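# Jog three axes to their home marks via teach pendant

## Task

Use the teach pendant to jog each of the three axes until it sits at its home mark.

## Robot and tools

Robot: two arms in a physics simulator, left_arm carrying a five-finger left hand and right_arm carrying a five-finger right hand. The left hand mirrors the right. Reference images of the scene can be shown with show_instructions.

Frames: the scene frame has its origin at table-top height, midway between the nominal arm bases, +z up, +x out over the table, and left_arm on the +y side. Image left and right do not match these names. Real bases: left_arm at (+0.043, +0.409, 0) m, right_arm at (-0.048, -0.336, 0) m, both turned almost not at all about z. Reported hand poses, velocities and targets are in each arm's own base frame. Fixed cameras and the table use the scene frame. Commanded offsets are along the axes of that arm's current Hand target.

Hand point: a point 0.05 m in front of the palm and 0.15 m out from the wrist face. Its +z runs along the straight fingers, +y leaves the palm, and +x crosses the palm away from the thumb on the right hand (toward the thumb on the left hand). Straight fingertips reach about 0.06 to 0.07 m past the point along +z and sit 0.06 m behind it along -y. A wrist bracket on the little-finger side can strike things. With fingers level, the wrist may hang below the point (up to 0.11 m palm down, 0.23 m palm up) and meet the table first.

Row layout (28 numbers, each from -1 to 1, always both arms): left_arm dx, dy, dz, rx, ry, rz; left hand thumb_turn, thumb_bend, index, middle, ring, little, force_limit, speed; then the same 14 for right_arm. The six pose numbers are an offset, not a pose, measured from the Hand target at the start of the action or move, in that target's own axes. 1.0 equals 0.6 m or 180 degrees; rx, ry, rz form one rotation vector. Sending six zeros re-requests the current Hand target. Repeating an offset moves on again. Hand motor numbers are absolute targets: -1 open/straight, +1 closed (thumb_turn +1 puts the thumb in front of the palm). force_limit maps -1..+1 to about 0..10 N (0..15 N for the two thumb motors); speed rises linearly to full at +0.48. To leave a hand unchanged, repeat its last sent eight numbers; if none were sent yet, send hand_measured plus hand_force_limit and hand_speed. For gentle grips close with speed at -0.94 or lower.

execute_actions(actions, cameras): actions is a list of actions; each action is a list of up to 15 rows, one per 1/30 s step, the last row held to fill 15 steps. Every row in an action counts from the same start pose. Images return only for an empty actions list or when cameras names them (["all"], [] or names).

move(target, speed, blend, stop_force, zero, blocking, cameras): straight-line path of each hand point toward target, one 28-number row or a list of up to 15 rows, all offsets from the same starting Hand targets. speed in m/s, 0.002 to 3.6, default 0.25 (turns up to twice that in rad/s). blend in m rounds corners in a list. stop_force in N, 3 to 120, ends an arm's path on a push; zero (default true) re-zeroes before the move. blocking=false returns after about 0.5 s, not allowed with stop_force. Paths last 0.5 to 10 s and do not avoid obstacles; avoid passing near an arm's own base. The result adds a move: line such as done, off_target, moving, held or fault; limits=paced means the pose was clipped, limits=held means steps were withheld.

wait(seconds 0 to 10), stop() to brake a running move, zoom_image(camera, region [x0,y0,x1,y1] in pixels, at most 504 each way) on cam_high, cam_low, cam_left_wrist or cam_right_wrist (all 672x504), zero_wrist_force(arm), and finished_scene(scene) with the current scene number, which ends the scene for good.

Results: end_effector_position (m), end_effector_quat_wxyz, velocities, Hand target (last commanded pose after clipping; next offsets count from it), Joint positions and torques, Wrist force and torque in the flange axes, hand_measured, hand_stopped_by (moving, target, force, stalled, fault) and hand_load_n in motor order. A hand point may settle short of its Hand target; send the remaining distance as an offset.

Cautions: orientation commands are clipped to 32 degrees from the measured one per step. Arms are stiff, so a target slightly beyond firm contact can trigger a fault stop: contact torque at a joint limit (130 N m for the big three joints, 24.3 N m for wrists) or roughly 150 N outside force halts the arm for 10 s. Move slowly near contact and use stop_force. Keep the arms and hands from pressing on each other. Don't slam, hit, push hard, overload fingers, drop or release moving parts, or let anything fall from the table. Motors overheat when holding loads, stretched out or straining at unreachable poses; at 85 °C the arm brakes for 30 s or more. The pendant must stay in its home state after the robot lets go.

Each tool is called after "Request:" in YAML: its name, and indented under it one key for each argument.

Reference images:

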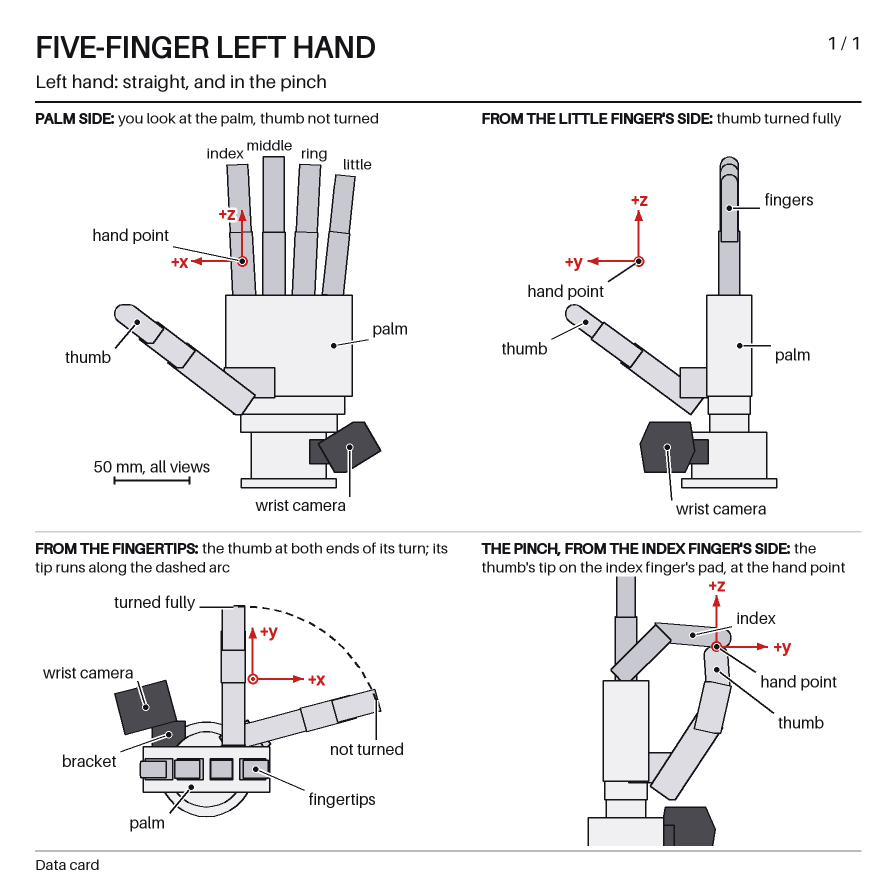

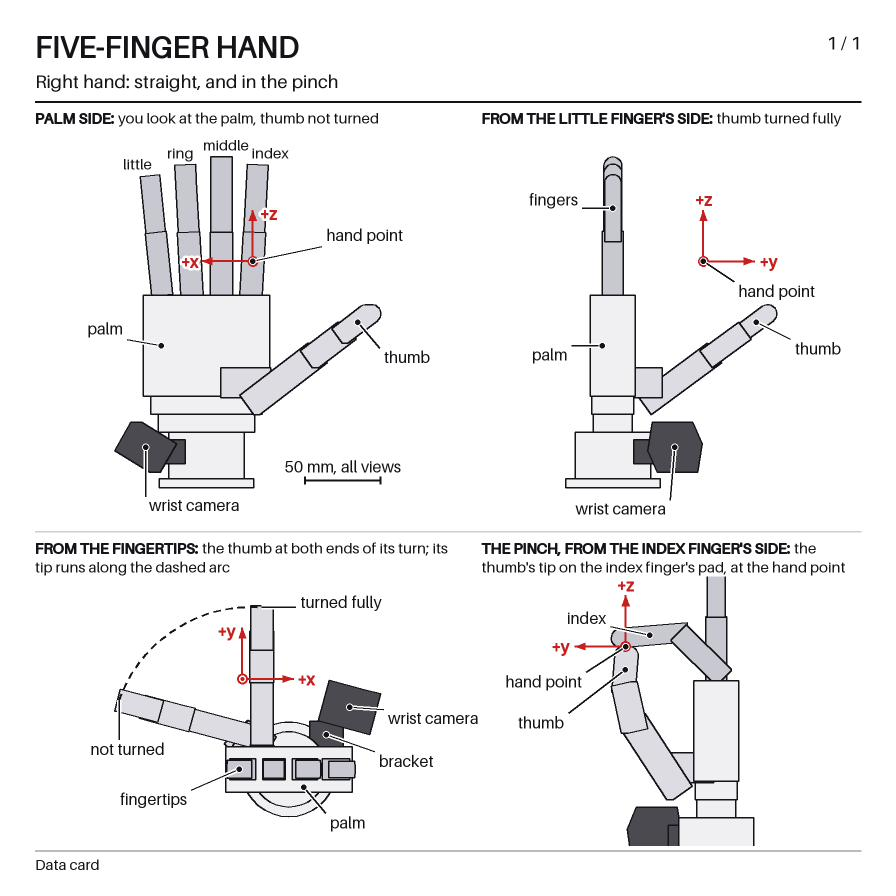

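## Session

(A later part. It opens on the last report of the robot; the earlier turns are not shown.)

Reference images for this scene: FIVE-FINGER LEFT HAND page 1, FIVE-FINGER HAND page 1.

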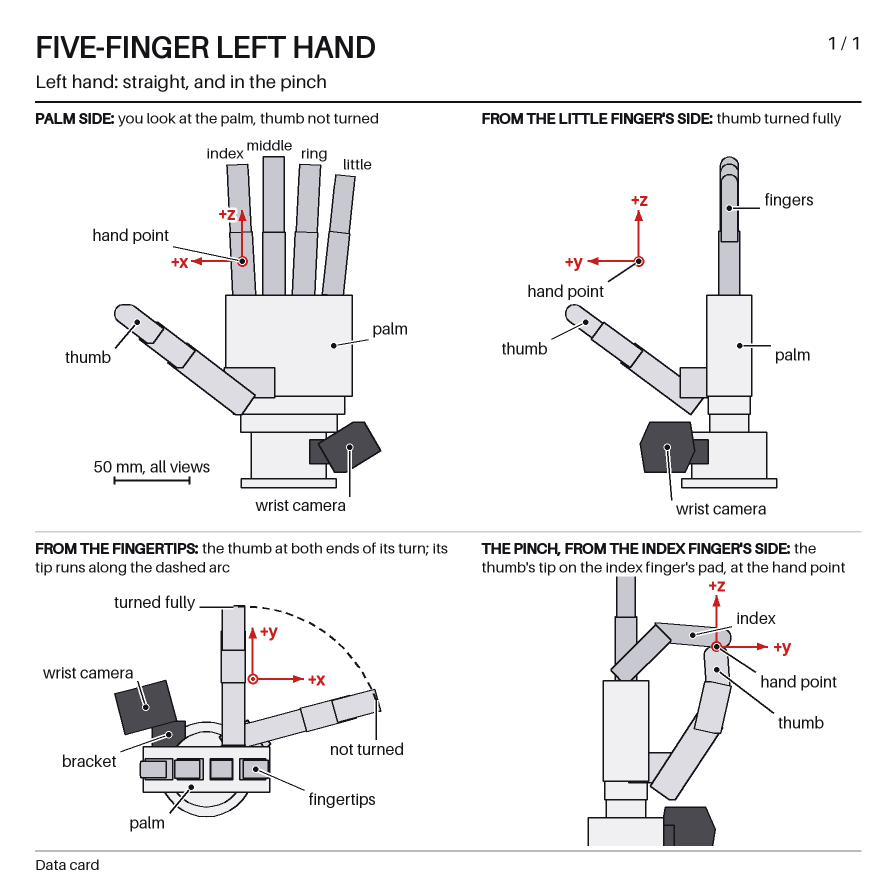

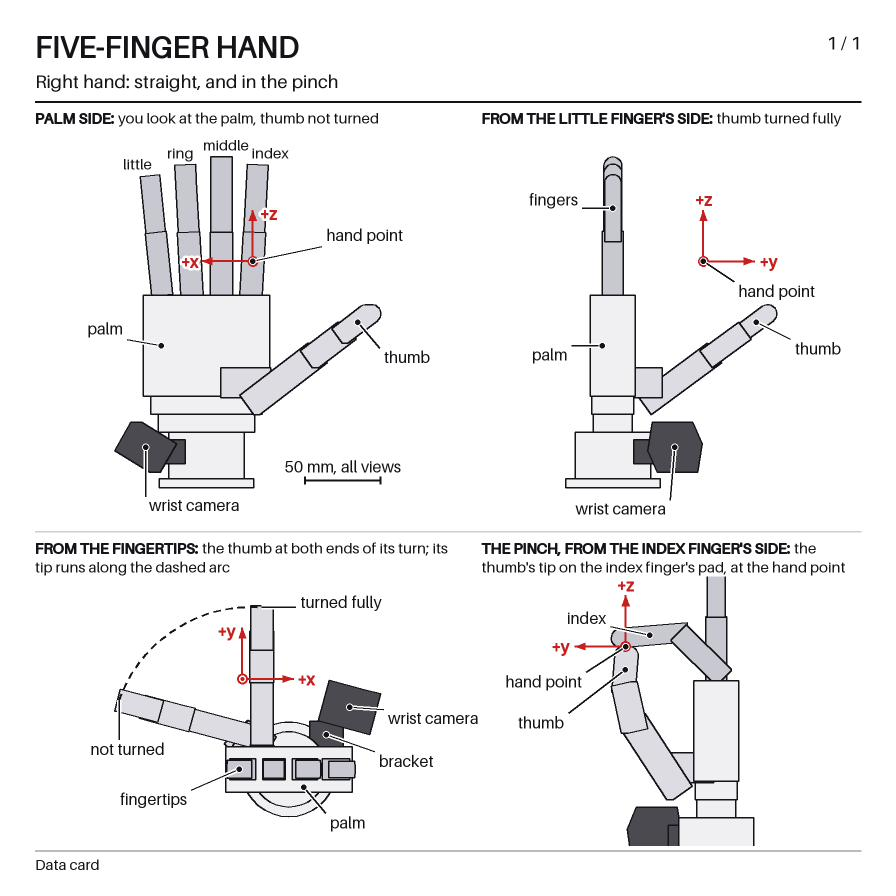

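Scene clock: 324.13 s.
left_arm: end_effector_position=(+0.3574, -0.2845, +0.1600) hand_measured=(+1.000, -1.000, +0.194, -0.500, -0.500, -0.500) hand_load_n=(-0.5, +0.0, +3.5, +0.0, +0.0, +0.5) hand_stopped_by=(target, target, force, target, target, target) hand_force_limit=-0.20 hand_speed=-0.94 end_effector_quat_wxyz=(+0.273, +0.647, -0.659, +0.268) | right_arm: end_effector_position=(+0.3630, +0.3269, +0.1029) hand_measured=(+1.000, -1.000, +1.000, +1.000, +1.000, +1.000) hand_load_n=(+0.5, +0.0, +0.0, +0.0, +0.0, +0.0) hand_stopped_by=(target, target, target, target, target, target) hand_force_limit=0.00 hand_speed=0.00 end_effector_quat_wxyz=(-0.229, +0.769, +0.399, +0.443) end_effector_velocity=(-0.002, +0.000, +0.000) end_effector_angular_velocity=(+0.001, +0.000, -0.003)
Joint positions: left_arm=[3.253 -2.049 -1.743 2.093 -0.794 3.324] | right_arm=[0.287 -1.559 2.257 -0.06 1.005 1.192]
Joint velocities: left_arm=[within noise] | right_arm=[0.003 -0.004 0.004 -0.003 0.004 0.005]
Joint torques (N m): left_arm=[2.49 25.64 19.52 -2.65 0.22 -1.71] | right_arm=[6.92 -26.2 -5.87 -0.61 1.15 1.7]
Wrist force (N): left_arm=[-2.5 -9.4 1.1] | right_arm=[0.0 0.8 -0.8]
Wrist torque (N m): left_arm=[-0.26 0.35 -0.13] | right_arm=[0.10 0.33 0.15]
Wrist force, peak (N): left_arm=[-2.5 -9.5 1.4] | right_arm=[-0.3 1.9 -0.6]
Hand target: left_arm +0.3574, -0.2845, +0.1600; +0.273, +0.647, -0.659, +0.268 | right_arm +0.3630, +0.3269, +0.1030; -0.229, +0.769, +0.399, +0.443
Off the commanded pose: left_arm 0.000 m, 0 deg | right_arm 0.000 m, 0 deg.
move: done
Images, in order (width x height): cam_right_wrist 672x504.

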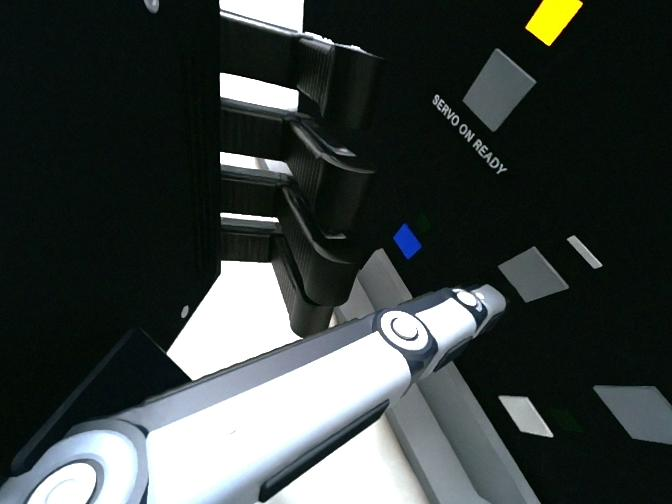

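Request:
move:
  target: [0,0,0,0,0,0,1,-1,0.36,-0.5,-0.5,-0.5,-0.2,-0.94,0.0048,0.0137,0.0083,0,0,0,1,-1,1,1,1,1,0,0]
  speed: 0.03
  cameras: ["cam_right_wrist","cam_high"]

Request:
zoom_image:
  camera: "cam_right_wrist"
  region: [450, 200, 600, 350]

Request:
zoom_image:
  camera: "cam_high"
  region: [250, 240, 350, 315]

Scene clock: 325.93 s.
left_arm: end_effector_position=(+0.3574, -0.2845, +0.1600) hand_measured=(+1.000, -1.000, +0.194, -0.500, -0.500, -0.500) hand_load_n=(+0.0, +0.0, +3.5, +0.0, +0.0, +0.0) hand_stopped_by=(target, target, force, target, target, target) hand_force_limit=-0.20 hand_speed=-0.94 end_effector_quat_wxyz=(+0.273, +0.647, -0.659, +0.268) | right_arm: end_effector_position=(+0.3732, +0.3269, +0.1029) hand_measured=(+1.000, -1.000, +1.000, +1.000, +1.000, +1.000) hand_load_n=(+0.0, +0.0, +0.0, +0.0, +0.0, +0.0) hand_stopped_by=(target, target, target, target, target, target) hand_force_limit=0.00 hand_speed=0.00 end_effector_quat_wxyz=(-0.229, +0.769, +0.399, +0.443)
Joint positions: left_arm=[3.253 -2.049 -1.743 2.093 -0.794 3.324] | right_arm=[0.276 -1.539 2.237 -0.056 0.996 1.184]
Joint torques (N m): left_arm=[2.13 26.18 18.65 -2.57 0.26 -1.67] | right_arm=[6.13 -29.23 -9.02 0.79 -0.95 -0.01]
Wrist force (N): left_arm=[-2.0 -9.3 1.2] | right_arm=[-0.1 1.0 -0.9]
Wrist torque (N m): left_arm=[-0.25 0.29 -0.11] | right_arm=[0.15 0.34 0.30]
Wrist force, peak (N): left_arm=[-2.3 -9.7 1.2] | right_arm=[-0.1 1.4 -1.0]
Hand target: left_arm +0.3574, -0.2845, +0.1600; +0.273, +0.647, -0.659, +0.268 | right_arm +0.3730, +0.3269, +0.1030; -0.229, +0.769, +0.399, +0.443
Off the commanded pose: left_arm 0.000 m, 0 deg | right_arm 0.000 m, 0 deg.
move: done
Images, in order (width x height): cam_high 672x504, cam_right_wrist 672x504.

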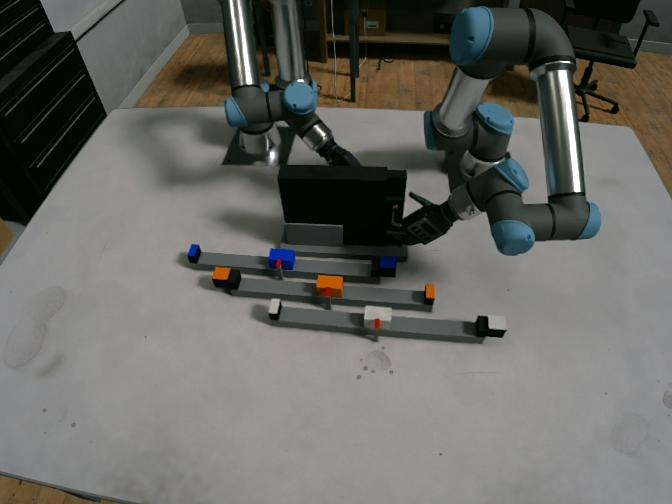

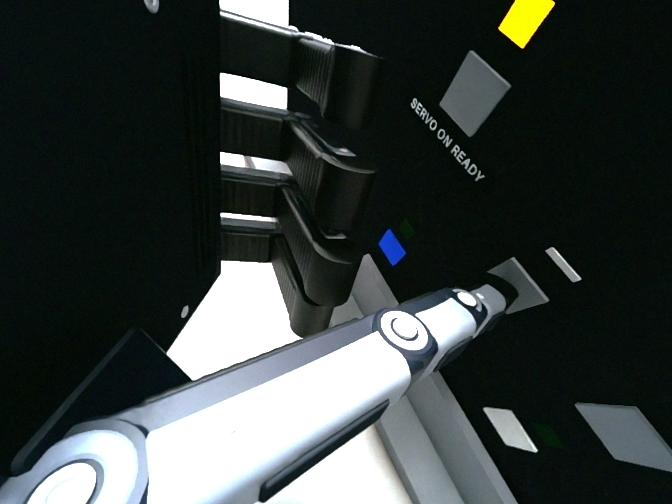

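Scaled by 3.360.

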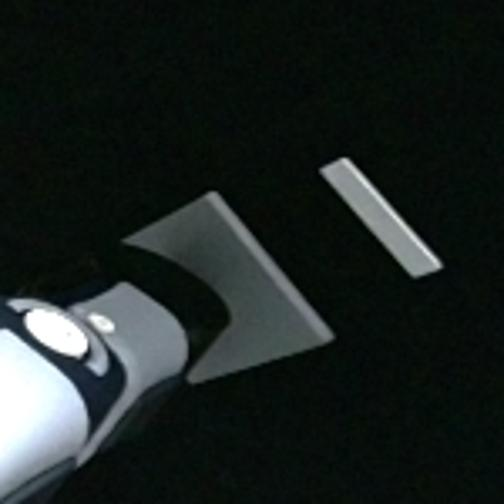

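Scaled by 5.040.

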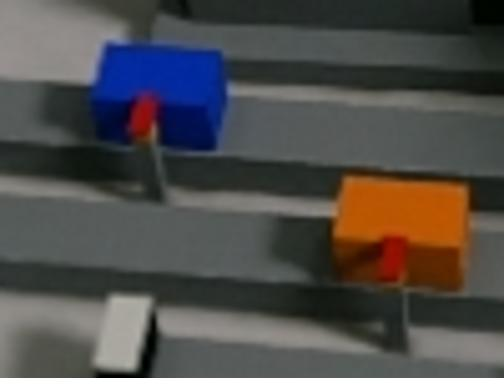

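Request:
execute_actions:
  actions:
    - [[0,0,0,0,0,0,1,-1,0.36,-0.5,-0.5,-0.5,-0.2,-0.94,0.00048,0.00137,0.00083,0,0,0,1,-1,1,1,1,1,0,0],[0,0,0,0,0,0,1,-1,0.36,-0.5,-0.5,-0.5,-0.2,-0.94,0.00096,0.00273,0.00166,0,0,0,1,-1,1,1,1,1,0,0],[0,0,0,0,0,0,1,-1,0.36,-0.5,-0.5,-0.5,-0.2,-0.94,0.00144,0.0041,0.00249,0,0,0,1,-1,1,1,1,1,0,0],[0,0,0,0,0,0,1,-1,0.36,-0.5,-0.5,-0.5,-0.2,-0.94,0.00191,0.00546,0.00331,0,0,0,1,-1,1,1,1,1,0,0],[0,0,0,0,0,0,1,-1,0.36,-0.5,-0.5,-0.5,-0.2,-0.94,0.00215,0.00614,0.00373,0,0,0,1,-1,1,1,1,1,0,0],[0,0,0,0,0,0,1,-1,0.36,-0.5,-0.5,-0.5,-0.2,-0.94,0.00215,0.00614,0.00373,0,0,0,1,-1,1,1,1,1,0,0],[0,0,0,0,0,0,1,-1,0.36,-0.5,-0.5,-0.5,-0.2,-0.94,0.00191,0.00546,0.00331,0,0,0,1,-1,1,1,1,1,0,0],[0,0,0,0,0,0,1,-1,0.36,-0.5,-0.5,-0.5,-0.2,-0.94,0.00096,0.00273,0.00166,0,0,0,1,-1,1,1,1,1,0,0],[0,0,0,0,0,0,1,-1,0.36,-0.5,-0.5,-0.5,-0.2,-0.94,0,0,0,0,0,0,1,-1,1,1,1,1,0,0],[0,0,0,0,0,0,1,-1,0.36,-0.5,-0.5,-0.5,-0.2,-0.94,-0.00096,-0.00273,-0.00166,0,0,0,1,-1,1,1,1,1,0,0]]
  cameras: ["cam_high"]

Request:
zoom_image:
  camera: "cam_high"
  region: [250, 240, 350, 315]

Scene clock: 327.67 s.
left_arm: end_effector_position=(+0.3574, -0.2845, +0.1600) hand_measured=(+1.000, -1.000, +0.194, -0.500, -0.500, -0.500) hand_load_n=(+0.0, +0.0, +3.5, +0.0, +0.0, +0.0) hand_stopped_by=(target, target, force, target, target, target) hand_force_limit=-0.20 hand_speed=-0.94 end_effector_quat_wxyz=(+0.273, +0.647, -0.659, +0.268) | right_arm: end_effector_position=(+0.3711, +0.3269, +0.1030) hand_measured=(+1.000, -1.000, +1.000, +1.000, +1.000, +1.000) hand_load_n=(+0.0, +0.0, +0.0, +0.0, +0.0, +0.0) hand_stopped_by=(target, target, target, target, target, target) hand_force_limit=0.00 hand_speed=0.00 end_effector_quat_wxyz=(-0.229, +0.769, +0.399, +0.443)
Joint positions: left_arm=[3.253 -2.049 -1.743 2.093 -0.794 3.324] | right_arm=[0.278 -1.544 2.242 -0.057 0.998 1.185]
Joint torques (N m): left_arm=[2.42 26.53 12.89 -4.74 0.22 -1.64] | right_arm=[-3.51 -9.27 -22.02 1.79 -2.87 -1.87]
Wrist force (N): left_arm=[-2.8 -8.7 1.4] | right_arm=[0.0 0.7 -0.7]
Wrist torque (N m): left_arm=[-0.24 0.33 -0.12] | right_arm=[0.08 0.32 0.19]
Wrist force, peak (N): left_arm=[-2.0 -21.4 -0.8] | right_arm=[-5.2 -45.1 -34.8]
Hand target: left_arm +0.3574, -0.2845, +0.1600; +0.273, +0.647, -0.659, +0.268 | right_arm +0.3710, +0.3269, +0.1030; -0.229, +0.769, +0.399, +0.443
Off the commanded pose: left_arm 0.000 m, 0 deg | right_arm 0.000 m, 0 deg.
Step readings (end_effector_position of left_arm | right_arm):
0: (+0.3574, -0.2845, +0.1600) | (+0.3730, +0.3269, +0.1030)
1: (+0.3574, -0.2845, +0.1600) | (+0.3730, +0.3269, +0.1030)
2: (+0.3574, -0.2845, +0.1600) | (+0.3732, +0.3268, +0.1030)
4: (+0.3574, -0.2845, +0.1600) | (+0.3747, +0.3268, +0.1030)
8: (+0.3574, -0.2845, +0.1600) | (+0.3773, +0.3269, +0.1028)
15: (+0.3574, -0.2845, +0.1600) | (+0.3706, +0.3268, +0.1030)
Images, in order (width x height): cam_high 672x504.

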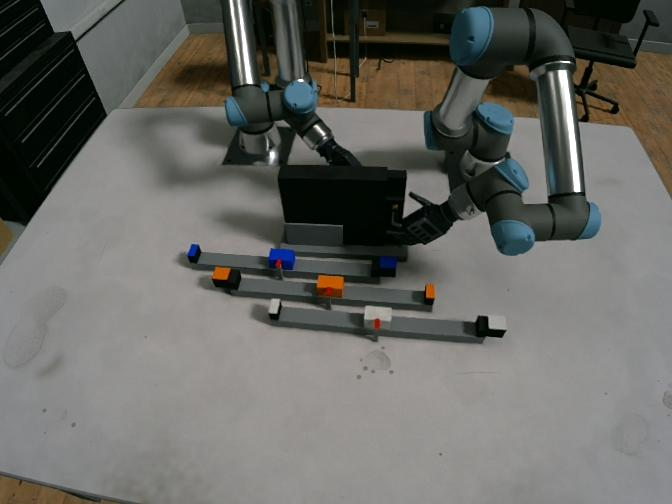

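Scaled by 5.040.

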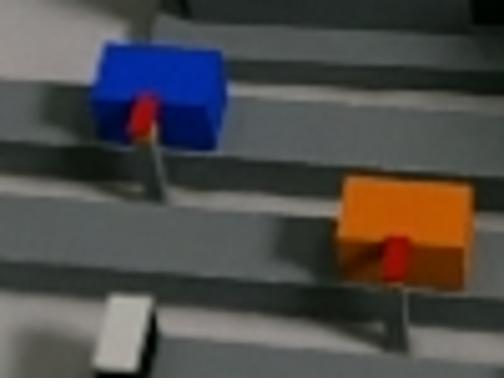

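Request:
move:
  target:
    - [0,0,0,0,0,0,1,-1,0.36,-0.5,-0.5,-0.5,-0.2,-0.94,-0.0096,-0.0273,-0.0166,0,0,0,1,-1,1,1,1,1,0,0]
    - [0,0,0,0,0,0,1,-1,0.36,-0.5,-0.5,-0.5,-0.2,-0.94,-0.0459,-0.0581,0.082,0,0,0,1,-1,1,1,1,1,0,0]
  speed: 0.08
  blend: [0.008,0]
  cameras: ["cam_right_wrist"]

Request:
zoom_image:
  camera: "cam_right_wrist"
  region: [400, 150, 672, 430]

Scene clock: 329.97 s.
left_arm: end_effector_position=(+0.3574, -0.2845, +0.1600) hand_measured=(+1.000, -1.000, +0.194, -0.500, -0.500, -0.500) hand_load_n=(+0.0, +0.0, +3.5, +0.0, +0.0, +0.0) hand_stopped_by=(target, target, force, target, target, target) hand_force_limit=-0.20 hand_speed=-0.94 end_effector_quat_wxyz=(+0.273, +0.647, -0.659, +0.268) | right_arm: end_effector_position=(+0.3591, +0.3704, +0.0544) hand_measured=(+1.000, -1.000, +1.000, +1.000, +1.000, +1.000) hand_load_n=(+0.5, +0.0, +0.0, +0.0, +0.0, +0.0) hand_stopped_by=(target, target, target, target, target, target) hand_force_limit=0.00 hand_speed=0.00 end_effector_quat_wxyz=(-0.229, +0.769, +0.399, +0.443)
Joint positions: left_arm=[3.253 -2.049 -1.743 2.093 -0.794 3.324] | right_arm=[0.447 -1.4 2.238 -0.251 1.136 1.297]
Joint torques (N m): left_arm=[2.21 26.45 2.6 -4.84 0.16 -1.43] | right_arm=[1.23 -24.27 -5.59 0.16 -2.47 -1.61]
Wrist force (N): left_arm=[-2.4 -8.9 1.2] | right_arm=[-0.1 0.3 -0.9]
Wrist torque (N m): left_arm=[-0.27 0.30 -0.10] | right_arm=[0.03 0.35 0.26]
Wrist force, peak (N): left_arm=[-2.6 -9.1 1.5] | right_arm=[0.4 0.3 -1.5]
Hand target: left_arm +0.3574, -0.2845, +0.1600; +0.273, +0.647, -0.659, +0.268 | right_arm +0.3591, +0.3704, +0.0544; -0.229, +0.769, +0.399, +0.443
Off the commanded pose: left_arm 0.000 m, 0 deg | right_arm 0.000 m, 0 deg.
move: done
Images, in order (width x height): cam_right_wrist 672x504.

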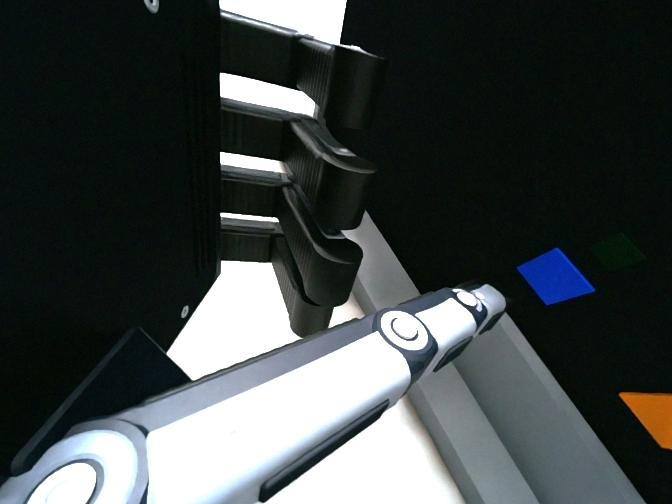

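Scaled by 1.800.

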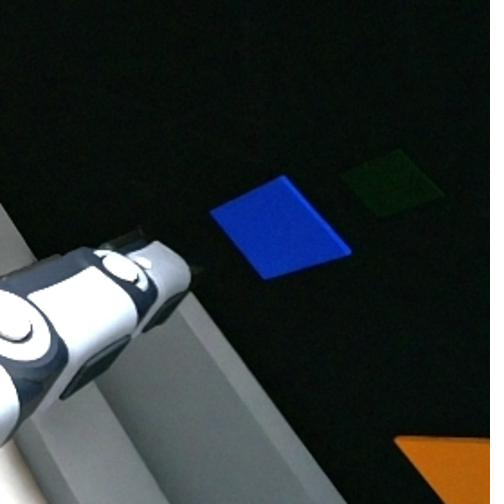

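Request:
move:
  target: [0,0,0,0,0,0,1,-1,0.36,-0.5,-0.5,-0.5,-0.2,-0.94,0.0107,0.0093,-0.0006,0,0,0,1,-1,1,1,1,1,0,0]
  speed: 0.05

Request:
move:
  target: [0,0,0,0,0,0,1,-1,0.36,-0.5,-0.5,-0.5,-0.2,-0.94,0.0096,0.0273,0.0166,0,0,0,1,-1,1,1,1,1,0,0]
  speed: 0.008
  stop_force: 3
  cameras: ["cam_right_wrist"]

Request:
move:
  target: [0,0,0,0,0,0,1,-1,0.36,-0.5,-0.5,-0.5,-0.2,-0.94,-0.0067,-0.0191,-0.0116,0,0,0,1,-1,1,1,1,1,0,0]
  speed: 0.08
  cameras: ["cam_right_wrist"]

Scene clock: 332.67 s.
left_arm: end_effector_position=(+0.3574, -0.2845, +0.1600) hand_measured=(+1.000, -1.000, +0.194, -0.500, -0.500, -0.500) hand_load_n=(+0.0, +0.0, +3.5, +0.0, +0.0, +0.0) hand_stopped_by=(target, target, force, target, target, target) hand_force_limit=-0.20 hand_speed=-0.94 end_effector_quat_wxyz=(+0.273, +0.647, -0.659, +0.268) | right_arm: end_effector_position=(+0.3655, +0.3696, +0.0603) hand_measured=(+1.000, -1.000, +1.000, +1.000, +1.000, +1.000) hand_load_n=(+0.0, +0.0, +0.0, +0.0, +0.0, +0.5) hand_stopped_by=(target, target, target, target, target, target) hand_force_limit=0.00 hand_speed=0.00 end_effector_quat_wxyz=(-0.229, +0.769, +0.399, +0.443)
Joint positions: left_arm=[3.253 -2.049 -1.743 2.093 -0.794 3.324] | right_arm=[0.435 -1.404 2.222 -0.228 1.126 1.289]
Joint torques (N m): left_arm=[1.88 26.05 2.54 -4.71 0.14 -1.35] | right_arm=[7.3 -25.94 -5.97 -0.92 -0.1 0.2]
Wrist force (N): left_arm=[-2.7 -8.6 1.0] | right_arm=[0.3 0.5 -0.5]
Wrist torque (N m): left_arm=[-0.20 0.31 -0.12] | right_arm=[0.03 0.28 0.29]
Wrist force, peak (N): left_arm=[-2.8 -9.2 1.2] | right_arm=[-0.3 0.8 -0.9]
Hand target: left_arm +0.3574, -0.2845, +0.1600; +0.273, +0.647, -0.659, +0.268 | right_arm +0.3654, +0.3696, +0.0601; -0.229, +0.769, +0.399, +0.443
Off the commanded pose: left_arm 0.000 m, 0 deg | right_arm 0.000 m, 0 deg.
move: done

Scene clock: 334.63 s.
left_arm: end_effector_position=(+0.3574, -0.2845, +0.1600) hand_measured=(+1.000, -1.000, +0.194, -0.500, -0.500, -0.500) hand_load_n=(+0.0, +0.0, +3.5, +0.0, +0.0, +0.0) hand_stopped_by=(target, target, force, target, target, target) hand_force_limit=-0.20 hand_speed=-0.94 end_effector_quat_wxyz=(+0.273, +0.647, -0.659, +0.268) | right_arm: end_effector_position=(+0.3735, +0.3696, +0.0601) hand_measured=(+1.000, -1.000, +1.000, +1.000, +1.000, +1.000) hand_load_n=(+0.5, -0.5, +0.0, +0.0, +0.0, +0.0) hand_stopped_by=(target, target, target, target, target, target) hand_force_limit=0.00 hand_speed=0.00 end_effector_quat_wxyz=(-0.229, +0.769, +0.399, +0.443)
Joint positions: left_arm=[3.253 -2.049 -1.743 2.093 -0.794 3.324] | right_arm=[0.423 -1.392 2.207 -0.222 1.116 1.282]
Joint torques (N m): left_arm=[2.08 26.95 2.83 -4.72 0.28 -1.29] | right_arm=[5.5 -32.62 -7.02 -1.28 1.98 1.62]
Wrist force (N): left_arm=[-2.8 -8.9 1.3] | right_arm=[-0.4 -2.0 -2.1]
Wrist torque (N m): left_arm=[-0.25 0.32 -0.12] | right_arm=[-0.15 0.35 0.20]
Wrist force, peak (N): left_arm=[-2.8 -9.1 1.3] | right_arm=[-0.9 -4.7 -4.4]
Hand target: left_arm +0.3574, -0.2845, +0.1600; +0.273, +0.647, -0.659, +0.268 | right_arm +0.3735, +0.3696, +0.0601; -0.229, +0.769, +0.399, +0.443 (not the last commanded pose)
Off the commanded pose: left_arm 0.000 m, 0 deg | right_arm 0.012 m, 0 deg.
move: contact (right_arm)
Images, in order (width x height): cam_right_wrist 672x504.

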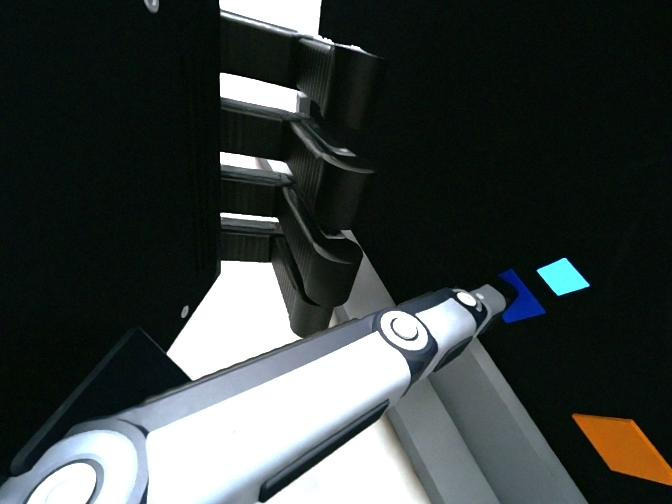

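Scene clock: 335.33 s.
left_arm: end_effector_position=(+0.3574, -0.2845, +0.1600) hand_measured=(+1.000, -1.000, +0.194, -0.500, -0.500, -0.500) hand_load_n=(+0.0, +0.0, +3.5, +0.0, +0.0, +0.0) hand_stopped_by=(target, target, force, target, target, target) hand_force_limit=-0.20 hand_speed=-0.94 end_effector_quat_wxyz=(+0.273, +0.647, -0.659, +0.268) | right_arm: end_effector_position=(+0.3593, +0.3696, +0.0602) hand_measured=(+1.000, -1.000, +1.000, +1.000, +1.000, +1.000) hand_load_n=(+0.0, +0.0, +0.0, +0.0, +0.0, +0.0) hand_stopped_by=(target, target, target, target, target, target) hand_force_limit=0.00 hand_speed=0.00 end_effector_quat_wxyz=(-0.229, +0.769, +0.399, +0.443)
Joint positions: left_arm=[3.253 -2.049 -1.743 2.093 -0.794 3.324] | right_arm=[0.445 -1.414 2.234 -0.232 1.134 1.295]
Joint torques (N m): left_arm=[2.87 27.24 2.59 -4.94 0.33 -1.27] | right_arm=[-7.22 -10.5 -20.57 1.08 -2.03 -1.27]
Wrist force (N): left_arm=[-2.6 -8.8 1.2] | right_arm=[-0.2 0.5 -0.7]
Wrist torque (N m): left_arm=[-0.25 0.32 -0.12] | right_arm=[0.04 0.35 0.12]
Wrist force, peak (N): left_arm=[-2.8 -9.0 1.3] | right_arm=[-0.5 -2.1 -2.5]
Hand target: left_arm +0.3574, -0.2845, +0.1600; +0.273, +0.647, -0.659, +0.268 | right_arm +0.3595, +0.3696, +0.0601; -0.229, +0.769, +0.399, +0.443
Off the commanded pose: left_arm 0.000 m, 0 deg | right_arm 0.000 m, 0 deg.
move: done
Images, in order (width x height): cam_right_wrist 672x504.

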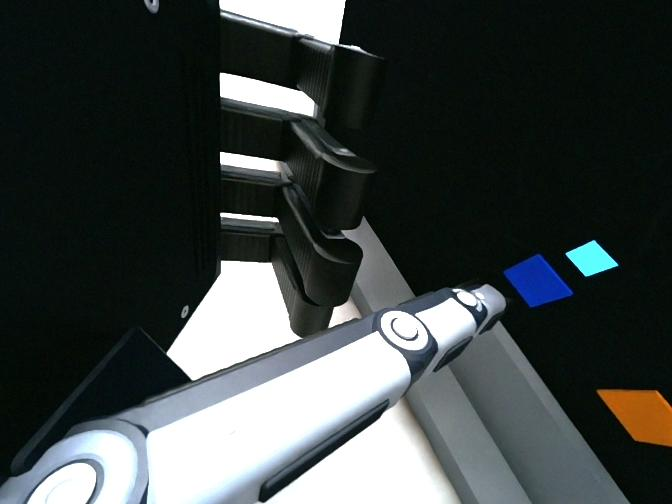

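Request:
move:
  target: [0,0,0,0,0,0,1,-1,0.36,-0.5,-0.5,-0.5,-0.2,-0.94,0.033,0.0418,-0.0855,0,0,0,1,-1,1,1,1,1,0,0]
  speed: 0.1

Request:
move:
  target: [0,0,0,0,0,0,1,-1,0.36,-0.5,-0.5,-0.5,-0.2,-0.94,0.0053,0.015,0.0091,0,0,0,1,-1,1,1,1,1,0,0]
  speed: 0.03
  cameras: ["cam_high","cam_right_wrist"]

Request:
execute_actions:
  actions:
    - [[0,0,0,0,0,0,1,-1,0.36,-0.5,-0.5,-0.5,-0.2,-0.94,0.00048,0.00137,0.00083,0,0,0,1,-1,1,1,1,1,0,0],[0,0,0,0,0,0,1,-1,0.36,-0.5,-0.5,-0.5,-0.2,-0.94,0.00096,0.00273,0.00166,0,0,0,1,-1,1,1,1,1,0,0],[0,0,0,0,0,0,1,-1,0.36,-0.5,-0.5,-0.5,-0.2,-0.94,0.00144,0.0041,0.00249,0,0,0,1,-1,1,1,1,1,0,0],[0,0,0,0,0,0,1,-1,0.36,-0.5,-0.5,-0.5,-0.2,-0.94,0.00172,0.00491,0.00298,0,0,0,1,-1,1,1,1,1,0,0],[0,0,0,0,0,0,1,-1,0.36,-0.5,-0.5,-0.5,-0.2,-0.94,0.00182,0.00519,0.00315,0,0,0,1,-1,1,1,1,1,0,0],[0,0,0,0,0,0,1,-1,0.36,-0.5,-0.5,-0.5,-0.2,-0.94,0.00182,0.00519,0.00315,0,0,0,1,-1,1,1,1,1,0,0],[0,0,0,0,0,0,1,-1,0.36,-0.5,-0.5,-0.5,-0.2,-0.94,0.00182,0.00519,0.00315,0,0,0,1,-1,1,1,1,1,0,0],[0,0,0,0,0,0,1,-1,0.36,-0.5,-0.5,-0.5,-0.2,-0.94,0.00144,0.0041,0.00249,0,0,0,1,-1,1,1,1,1,0,0],[0,0,0,0,0,0,1,-1,0.36,-0.5,-0.5,-0.5,-0.2,-0.94,0.00096,0.00273,0.00166,0,0,0,1,-1,1,1,1,1,0,0],[0,0,0,0,0,0,1,-1,0.36,-0.5,-0.5,-0.5,-0.2,-0.94,0,0,0,0,0,0,1,-1,1,1,1,1,0,0],[0,0,0,0,0,0,1,-1,0.36,-0.5,-0.5,-0.5,-0.2,-0.94,-0.00096,-0.00273,-0.00166,0,0,0,1,-1,1,1,1,1,0,0]]
  cameras: ["cam_high"]

Request:
zoom_image:
  camera: "cam_high"
  region: [250, 240, 350, 315]

Scene clock: 338.10 s.
left_arm: end_effector_position=(+0.3574, -0.2845, +0.1600) hand_measured=(+1.000, -1.000, +0.194, -0.500, -0.500, -0.500) hand_load_n=(+0.0, +0.0, +3.5, +0.5, +0.0, +0.0) hand_stopped_by=(target, target, force, target, target, target) hand_force_limit=-0.20 hand_speed=-0.94 end_effector_quat_wxyz=(+0.273, +0.647, -0.659, +0.268) | right_arm: end_effector_position=(+0.3601, +0.3271, +0.1030) hand_measured=(+1.000, -1.000, +1.000, +1.000, +1.000, +1.000) hand_load_n=(+0.0, +0.0, +0.0, +0.0, +0.0, +0.0) hand_stopped_by=(target, target, target, target, target, target) hand_force_limit=0.00 hand_speed=0.00 end_effector_quat_wxyz=(-0.229, +0.769, +0.399, +0.443)
Joint positions: left_arm=[3.253 -2.049 -1.743 2.093 -0.794 3.324] | right_arm=[0.291 -1.565 2.263 -0.061 1.008 1.195]
Joint torques (N m): left_arm=[1.65 27.44 3.13 -4.77 0.28 -1.11] | right_arm=[-4.62 -15.63 -21.99 1.4 0.74 0.86]
Wrist force (N): left_arm=[-2.8 -8.9 1.2] | right_arm=[0.2 0.5 -0.7]
Wrist torque (N m): left_arm=[-0.24 0.32 -0.11] | right_arm=[0.04 0.29 0.16]
Wrist force, peak (N): left_arm=[-2.7 -9.1 1.5] | right_arm=[0.5 1.1 -1.4]
Hand target: left_arm +0.3574, -0.2845, +0.1600; +0.273, +0.647, -0.659, +0.268 | right_arm +0.3601, +0.3270, +0.1031; -0.229, +0.769, +0.399, +0.443
Off the commanded pose: left_arm 0.000 m, 0 deg | right_arm 0.000 m, 0 deg.
move: done

Scene clock: 338.83 s.
left_arm: end_effector_position=(+0.3574, -0.2845, +0.1600) hand_measured=(+1.000, -1.000, +0.194, -0.500, -0.500, -0.500) hand_load_n=(+0.0, +0.0, +3.5, +0.0, +0.0, +0.0) hand_stopped_by=(target, target, force, target, target, target) hand_force_limit=-0.20 hand_speed=-0.94 end_effector_quat_wxyz=(+0.273, +0.647, -0.659, +0.268) | right_arm: end_effector_position=(+0.3712, +0.3270, +0.1031) hand_measured=(+1.000, -1.000, +1.000, +1.000, +1.000, +1.000) hand_load_n=(+0.5, +0.0, +0.0, +0.0, +0.0, +0.5) hand_stopped_by=(target, target, target, target, target, target) hand_force_limit=0.00 hand_speed=0.00 end_effector_quat_wxyz=(-0.229, +0.769, +0.399, +0.443)
Joint positions: left_arm=[3.253 -2.049 -1.743 2.093 -0.794 3.324] | right_arm=[0.279 -1.543 2.241 -0.056 0.998 1.186]
Joint torques (N m): left_arm=[1.82 27.42 2.88 -4.71 0.33 -0.98] | right_arm=[7.67 -30.69 -6.28 0.94 -0.46 0.2]
Wrist force (N): left_arm=[-2.6 -8.9 1.2] | right_arm=[0.1 0.6 -0.5]
Wrist torque (N m): left_arm=[-0.25 0.28 -0.10] | right_arm=[0.05 0.30 0.29]
Wrist force, peak (N): left_arm=[-2.8 -9.0 1.5] | right_arm=[0.3 0.8 -0.9]
Hand target: left_arm +0.3574, -0.2845, +0.1600; +0.273, +0.647, -0.659, +0.268 | right_arm +0.3711, +0.3270, +0.1031; -0.229, +0.769, +0.399, +0.443
Off the commanded pose: left_arm 0.000 m, 0 deg | right_arm 0.000 m, 0 deg.
move: done
Images, in order (width x height): cam_high 672x504, cam_right_wrist 672x504.

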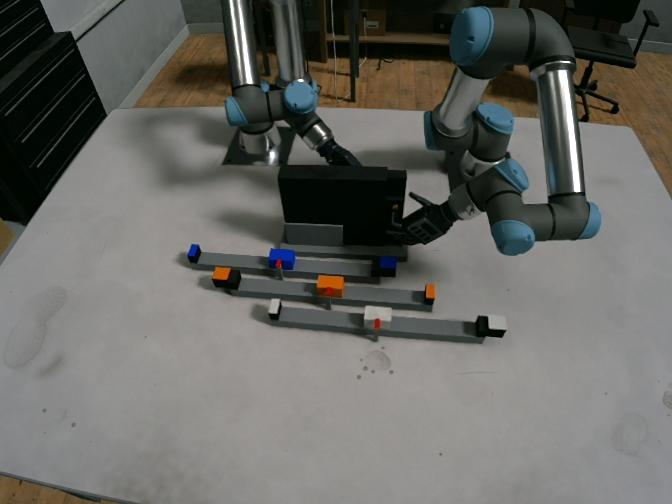

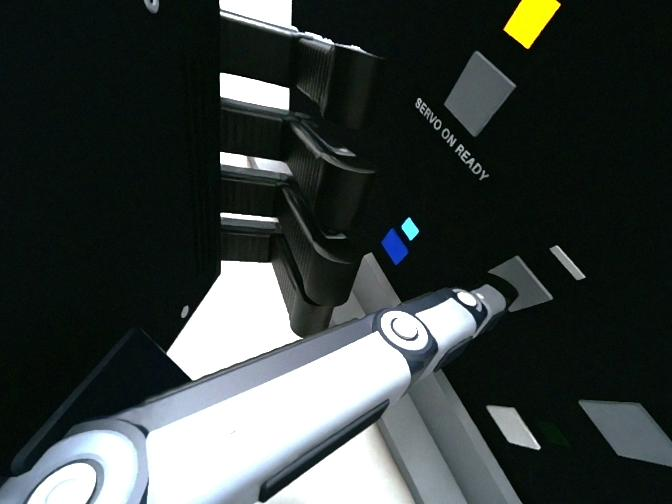

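Scene clock: 339.53 s.
left_arm: end_effector_position=(+0.3574, -0.2845, +0.1600) hand_measured=(+1.000, -1.000, +0.194, -0.500, -0.500, -0.500) hand_load_n=(+0.0, +0.0, +3.5, +0.0, +0.0, +0.0) hand_stopped_by=(target, target, force, target, target, target) hand_force_limit=-0.20 hand_speed=-0.94 end_effector_quat_wxyz=(+0.273, +0.647, -0.659, +0.268) | right_arm: end_effector_position=(+0.3691, +0.3270, +0.1031) hand_measured=(+1.000, -1.000, +1.000, +1.000, +1.000, +1.000) hand_load_n=(+0.0, +0.0, +0.0, +0.0, +0.0, +0.0) hand_stopped_by=(target, target, target, target, target, target) hand_force_limit=0.00 hand_speed=0.00 end_effector_quat_wxyz=(-0.229, +0.769, +0.399, +0.443)
Joint positions: left_arm=[3.253 -2.049 -1.743 2.093 -0.794 3.324] | right_arm=[0.281 -1.547 2.245 -0.057 1 1.187]
Joint torques (N m): left_arm=[2.22 27.72 3.25 -4.74 0.21 -1.05] | right_arm=[-4.89 -5.42 -23.52 1.74 -2.8 -1.85]
Wrist force (N): left_arm=[-2.8 -8.7 1.0] | right_arm=[-0.1 0.5 -1.0]
Wrist torque (N m): left_arm=[-0.23 0.34 -0.13] | right_arm=[0.07 0.35 0.17]
Wrist force, peak (N): left_arm=[-2.8 -9.1 1.3] | right_arm=[-0.9 -6.9 -5.8]
Hand target: left_arm +0.3574, -0.2845, +0.1600; +0.273, +0.647, -0.659, +0.268 | right_arm +0.3691, +0.3270, +0.1031; -0.229, +0.769, +0.399, +0.443
Off the commanded pose: left_arm 0.000 m, 0 deg | right_arm 0.000 m, 0 deg.
Step readings (end_effector_position of left_arm | right_arm):
0: (+0.3574, -0.2845, +0.1600) | (+0.3712, +0.3270, +0.1031)
1: (+0.3574, -0.2845, +0.1600) | (+0.3712, +0.3270, +0.1030)
2: (+0.3574, -0.2845, +0.1600) | (+0.3713, +0.3270, +0.1030)
4: (+0.3574, -0.2845, +0.1600) | (+0.3729, +0.3270, +0.1031)
8: (+0.3574, -0.2845, +0.1600) | (+0.3751, +0.3270, +0.1030)
15: (+0.3574, -0.2845, +0.1600) | (+0.3686, +0.3270, +0.1030)
Images, in order (width x height): cam_high 672x504.

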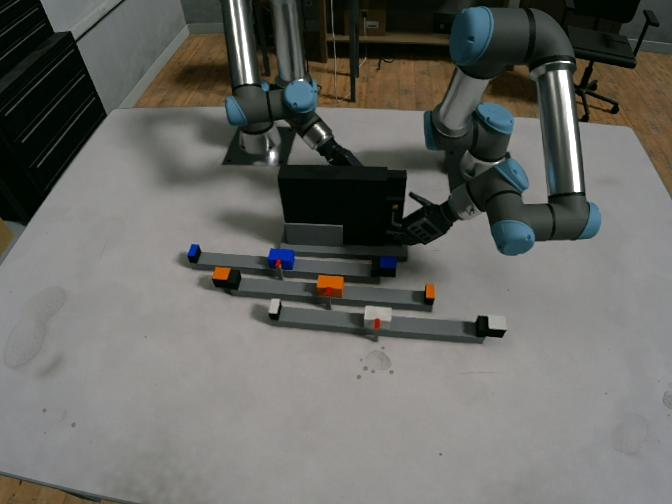

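Scaled by 5.040.

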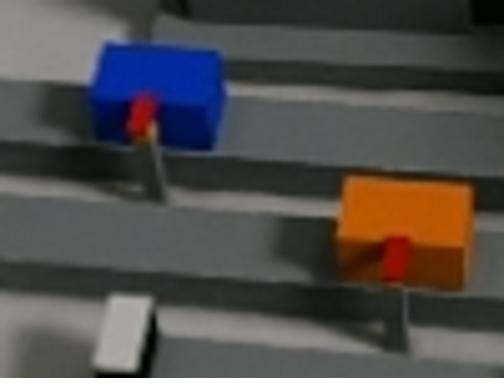

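Request:
execute_actions:
  actions:
    - [[0,0,0,0,0,0,1,-1,0.36,-0.5,-0.5,-0.5,-0.2,-0.94,0.00096,0.00273,0.00166,0,0,0,1,-1,1,1,1,1,0,0],[0,0,0,0,0,0,1,-1,0.36,-0.5,-0.5,-0.5,-0.2,-0.94,0.00144,0.0041,0.00249,0,0,0,1,-1,1,1,1,1,0,0],[0,0,0,0,0,0,1,-1,0.36,-0.5,-0.5,-0.5,-0.2,-0.94,0.00191,0.00546,0.00331,0,0,0,1,-1,1,1,1,1,0,0],[0,0,0,0,0,0,1,-1,0.36,-0.5,-0.5,-0.5,-0.2,-0.94,0.00239,0.00683,0.00414,0,0,0,1,-1,1,1,1,1,0,0],[0,0,0,0,0,0,1,-1,0.36,-0.5,-0.5,-0.5,-0.2,-0.94,0.00277,0.00792,0.0048,0,0,0,1,-1,1,1,1,1,0,0],[0,0,0,0,0,0,1,-1,0.36,-0.5,-0.5,-0.5,-0.2,-0.94,0.00287,0.00819,0.00497,0,0,0,1,-1,1,1,1,1,0,0],[0,0,0,0,0,0,1,-1,0.36,-0.5,-0.5,-0.5,-0.2,-0.94,0.00287,0.00819,0.00497,0,0,0,1,-1,1,1,1,1,0,0],[0,0,0,0,0,0,1,-1,0.36,-0.5,-0.5,-0.5,-0.2,-0.94,0.00287,0.00819,0.00497,0,0,0,1,-1,1,1,1,1,0,0],[0,0,0,0,0,0,1,-1,0.36,-0.5,-0.5,-0.5,-0.2,-0.94,0.00239,0.00683,0.00414,0,0,0,1,-1,1,1,1,1,0,0],[0,0,0,0,0,0,1,-1,0.36,-0.5,-0.5,-0.5,-0.2,-0.94,0.00144,0.0041,0.00249,0,0,0,1,-1,1,1,1,1,0,0],[0,0,0,0,0,0,1,-1,0.36,-0.5,-0.5,-0.5,-0.2,-0.94,0,0,0,0,0,0,1,-1,1,1,1,1,0,0],[0,0,0,0,0,0,1,-1,0.36,-0.5,-0.5,-0.5,-0.2,-0.94,-0.002,-0.0055,-0.0033,0,0,0,1,-1,1,1,1,1,0,0]]
  cameras: ["cam_high"]

Request:
zoom_image:
  camera: "cam_high"
  region: [250, 240, 350, 315]

Request:
zoom_image:
  camera: "cam_high"
  region: [350, 290, 450, 350]

Scene clock: 347.57 s.
left_arm: end_effector_position=(+0.3574, -0.2845, +0.1600) hand_measured=(+1.000, -1.000, +0.194, -0.500, -0.500, -0.500) hand_load_n=(+0.0, +0.0, +3.5, +0.0, +0.0, +0.0) hand_stopped_by=(target, target, force, target, target, target) hand_force_limit=-0.20 hand_speed=-0.94 end_effector_quat_wxyz=(+0.273, +0.647, -0.659, +0.268) | right_arm: end_effector_position=(+0.3651, +0.3270, +0.1030) hand_measured=(+1.000, -1.000, +1.000, +1.000, +1.000, +1.000) hand_load_n=(+0.5, +0.0, +0.5, +0.5, +0.0, +0.0) hand_stopped_by=(target, target, target, target, target, target) hand_force_limit=0.00 hand_speed=0.00 end_effector_quat_wxyz=(-0.229, +0.769, +0.399, +0.443)
Joint positions: left_arm=[3.253 -2.049 -1.743 2.093 -0.794 3.324] | right_arm=[0.286 -1.555 2.253 -0.059 1.004 1.191]
Joint torques (N m): left_arm=[1.78 28.77 3.26 -4.76 0.24 -0.74] | right_arm=[0.15 -11.49 -16.08 1.9 -3.18 -1.98]
Wrist force (N): left_arm=[-2.4 -8.9 1.0] | right_arm=[0.2 0.6 -0.6]
Wrist torque (N m): left_arm=[-0.26 0.29 -0.10] | right_arm=[0.07 0.29 0.28]
Wrist force, peak (N): left_arm=[-2.8 -9.1 1.5] | right_arm=[-1.4 -11.1 -9.2]
Hand target: left_arm +0.3574, -0.2845, +0.1600; +0.273, +0.647, -0.659, +0.268 | right_arm +0.3651, +0.3270, +0.1030; -0.229, +0.769, +0.399, +0.443
Off the commanded pose: left_arm 0.000 m, 0 deg | right_arm 0.000 m, 0 deg.
Step readings (end_effector_position of left_arm | right_arm):
0: (+0.3574, -0.2845, +0.1600) | (+0.3691, +0.3270, +0.1031)
1: (+0.3574, -0.2845, +0.1600) | (+0.3692, +0.3270, +0.1031)
2: (+0.3574, -0.2845, +0.1600) | (+0.3697, +0.3270, +0.1031)
4: (+0.3574, -0.2845, +0.1600) | (+0.3718, +0.3270, +0.1031)
8: (+0.3574, -0.2845, +0.1600) | (+0.3753, +0.3270, +0.1030)
15: (+0.3574, -0.2845, +0.1600) | (+0.3649, +0.3270, +0.1029)
Images, in order (width x height): cam_high 672x504.

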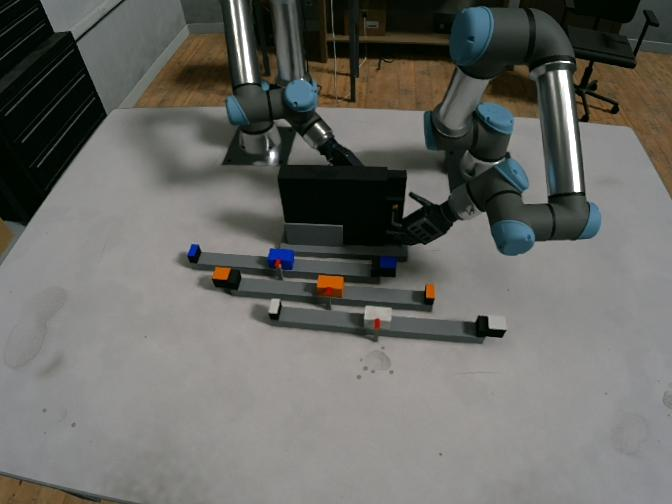

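Scaled by 5.040.

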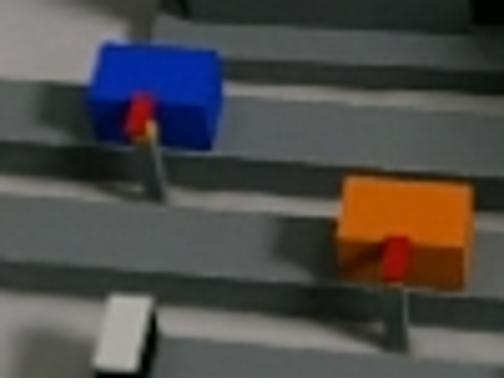

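Scaled by 5.040.

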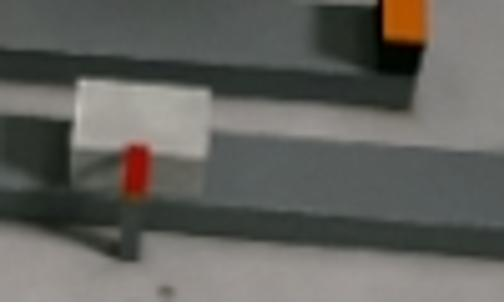

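Request:
move:
  target:
    - [0,0,0,0,0,0,1,-1,0.36,-0.5,-0.5,-0.5,-0.2,-0.94,-0.0287,-0.0819,-0.0497,0,0,0,1,-1,-1,-1,-1,-1,0,0]
    - [0,0,0,0,0,0,1,-1,0.36,-0.5,-0.5,-0.5,-0.2,-0.94,0.4242,-0.0492,-0.3318,0,0,0,1,-1,-1,-1,-1,-1,0,0]
    - [0,0,0,0,0,0,1,-1,0.36,-0.5,-0.5,-0.5,-0.2,-0.94,0.447,0.4257,-0.292,-0.2183,-0.1535,0.2184,1,-1,-1,-1,-1,-1,0,0]
    - [0,0,0,0,0,0,1,-1,0.36,-0.5,-0.5,-0.5,-0.2,-0.94,0.1107,0.4257,-0.0978,-0.2183,-0.1535,0.2184,1,-1,-1,-1,-1,-1,0,0]
  speed: [0.1,0.3,0.3,0.2]
  blend: [0.02,0.05,0.05,0]
  cameras: ["cam_high","cam_right_wrist"]

Request:
zoom_image:
  camera: "cam_right_wrist"
  region: [265, 170, 405, 310]

Scene clock: 355.50 s.
left_arm: end_effector_position=(+0.3574, -0.2845, +0.1600) hand_measured=(+1.000, -1.000, +0.194, -0.500, -0.500, -0.500) hand_load_n=(+0.0, +0.0, +3.5, +0.0, +0.0, +0.0) hand_stopped_by=(target, target, force, target, target, target) hand_force_limit=-0.20 hand_speed=-0.94 end_effector_quat_wxyz=(+0.273, +0.647, -0.659, +0.268) | right_arm: end_effector_position=(+0.5638, +0.1657, +0.1901) hand_measured=(+1.000, -1.000, -1.000, -1.000, -1.000, -1.000) hand_load_n=(+0.0, +0.0, +0.0, +0.0, +0.0, +0.0) hand_stopped_by=(target, target, target, target, target, target) hand_force_limit=0.00 hand_speed=0.00 end_effector_quat_wxyz=(+0.002, +0.966, -0.001, +0.258)
Joint positions: left_arm=[3.253 -2.049 -1.743 2.093 -0.794 3.324] | right_arm=[0.193 -1.078 1.247 0.889 1.67 1.74]
Joint torques (N m): left_arm=[1.81 29.72 2.73 -4.76 0.53 -0.3] | right_arm=[-3.91 -51.53 -12.06 0.36 -2.03 -0.93]
Wrist force (N): left_arm=[-2.5 -8.9 1.2] | right_arm=[0.4 0.3 -0.1]
Wrist torque (N m): left_arm=[-0.27 0.30 -0.11] | right_arm=[0.00 0.07 0.19]
Wrist force, peak (N): left_arm=[-2.8 -9.1 1.2] | right_arm=[-2.2 -0.5 -0.3]
Hand target: left_arm +0.3574, -0.2845, +0.1600; +0.273, +0.647, -0.659, +0.268 | right_arm +0.5638, +0.1657, +0.1901; +0.002, +0.966, -0.001, +0.258
Off the commanded pose: left_arm 0.000 m, 0 deg | right_arm 0.000 m, 0 deg.
move: done
Images, in order (width x height): cam_high 672x504, cam_right_wrist 672x504.

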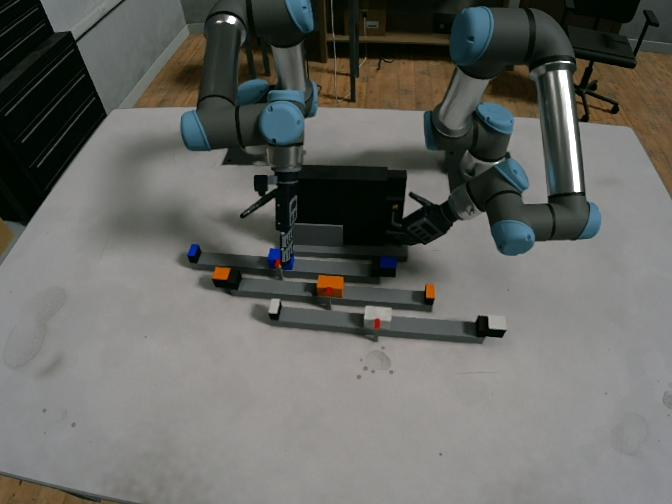

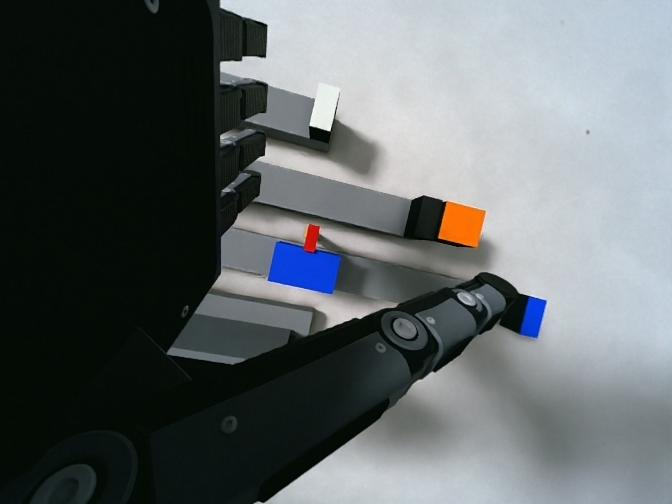

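Scaled by 3.600.

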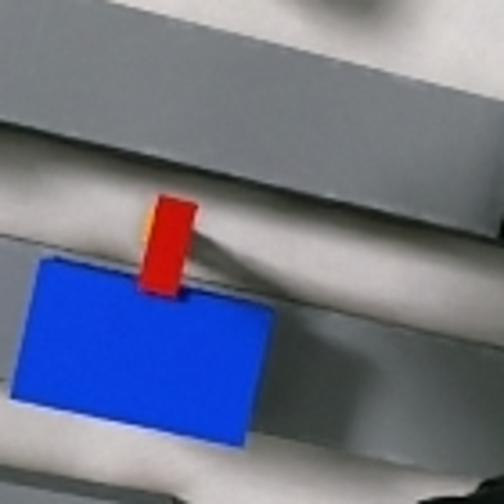

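Request:
zoom_image:
  camera: "cam_right_wrist"
  region: [290, 210, 334, 254]

Scaled by 11.455.

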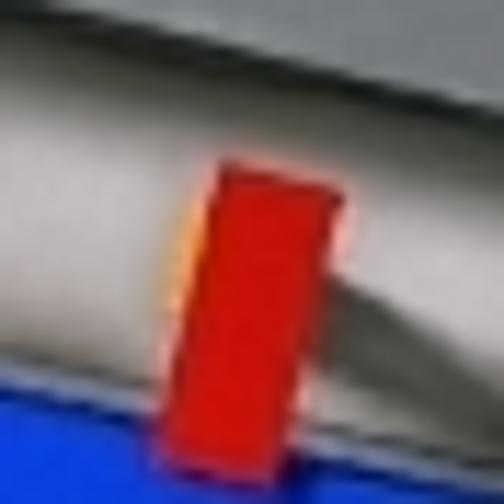

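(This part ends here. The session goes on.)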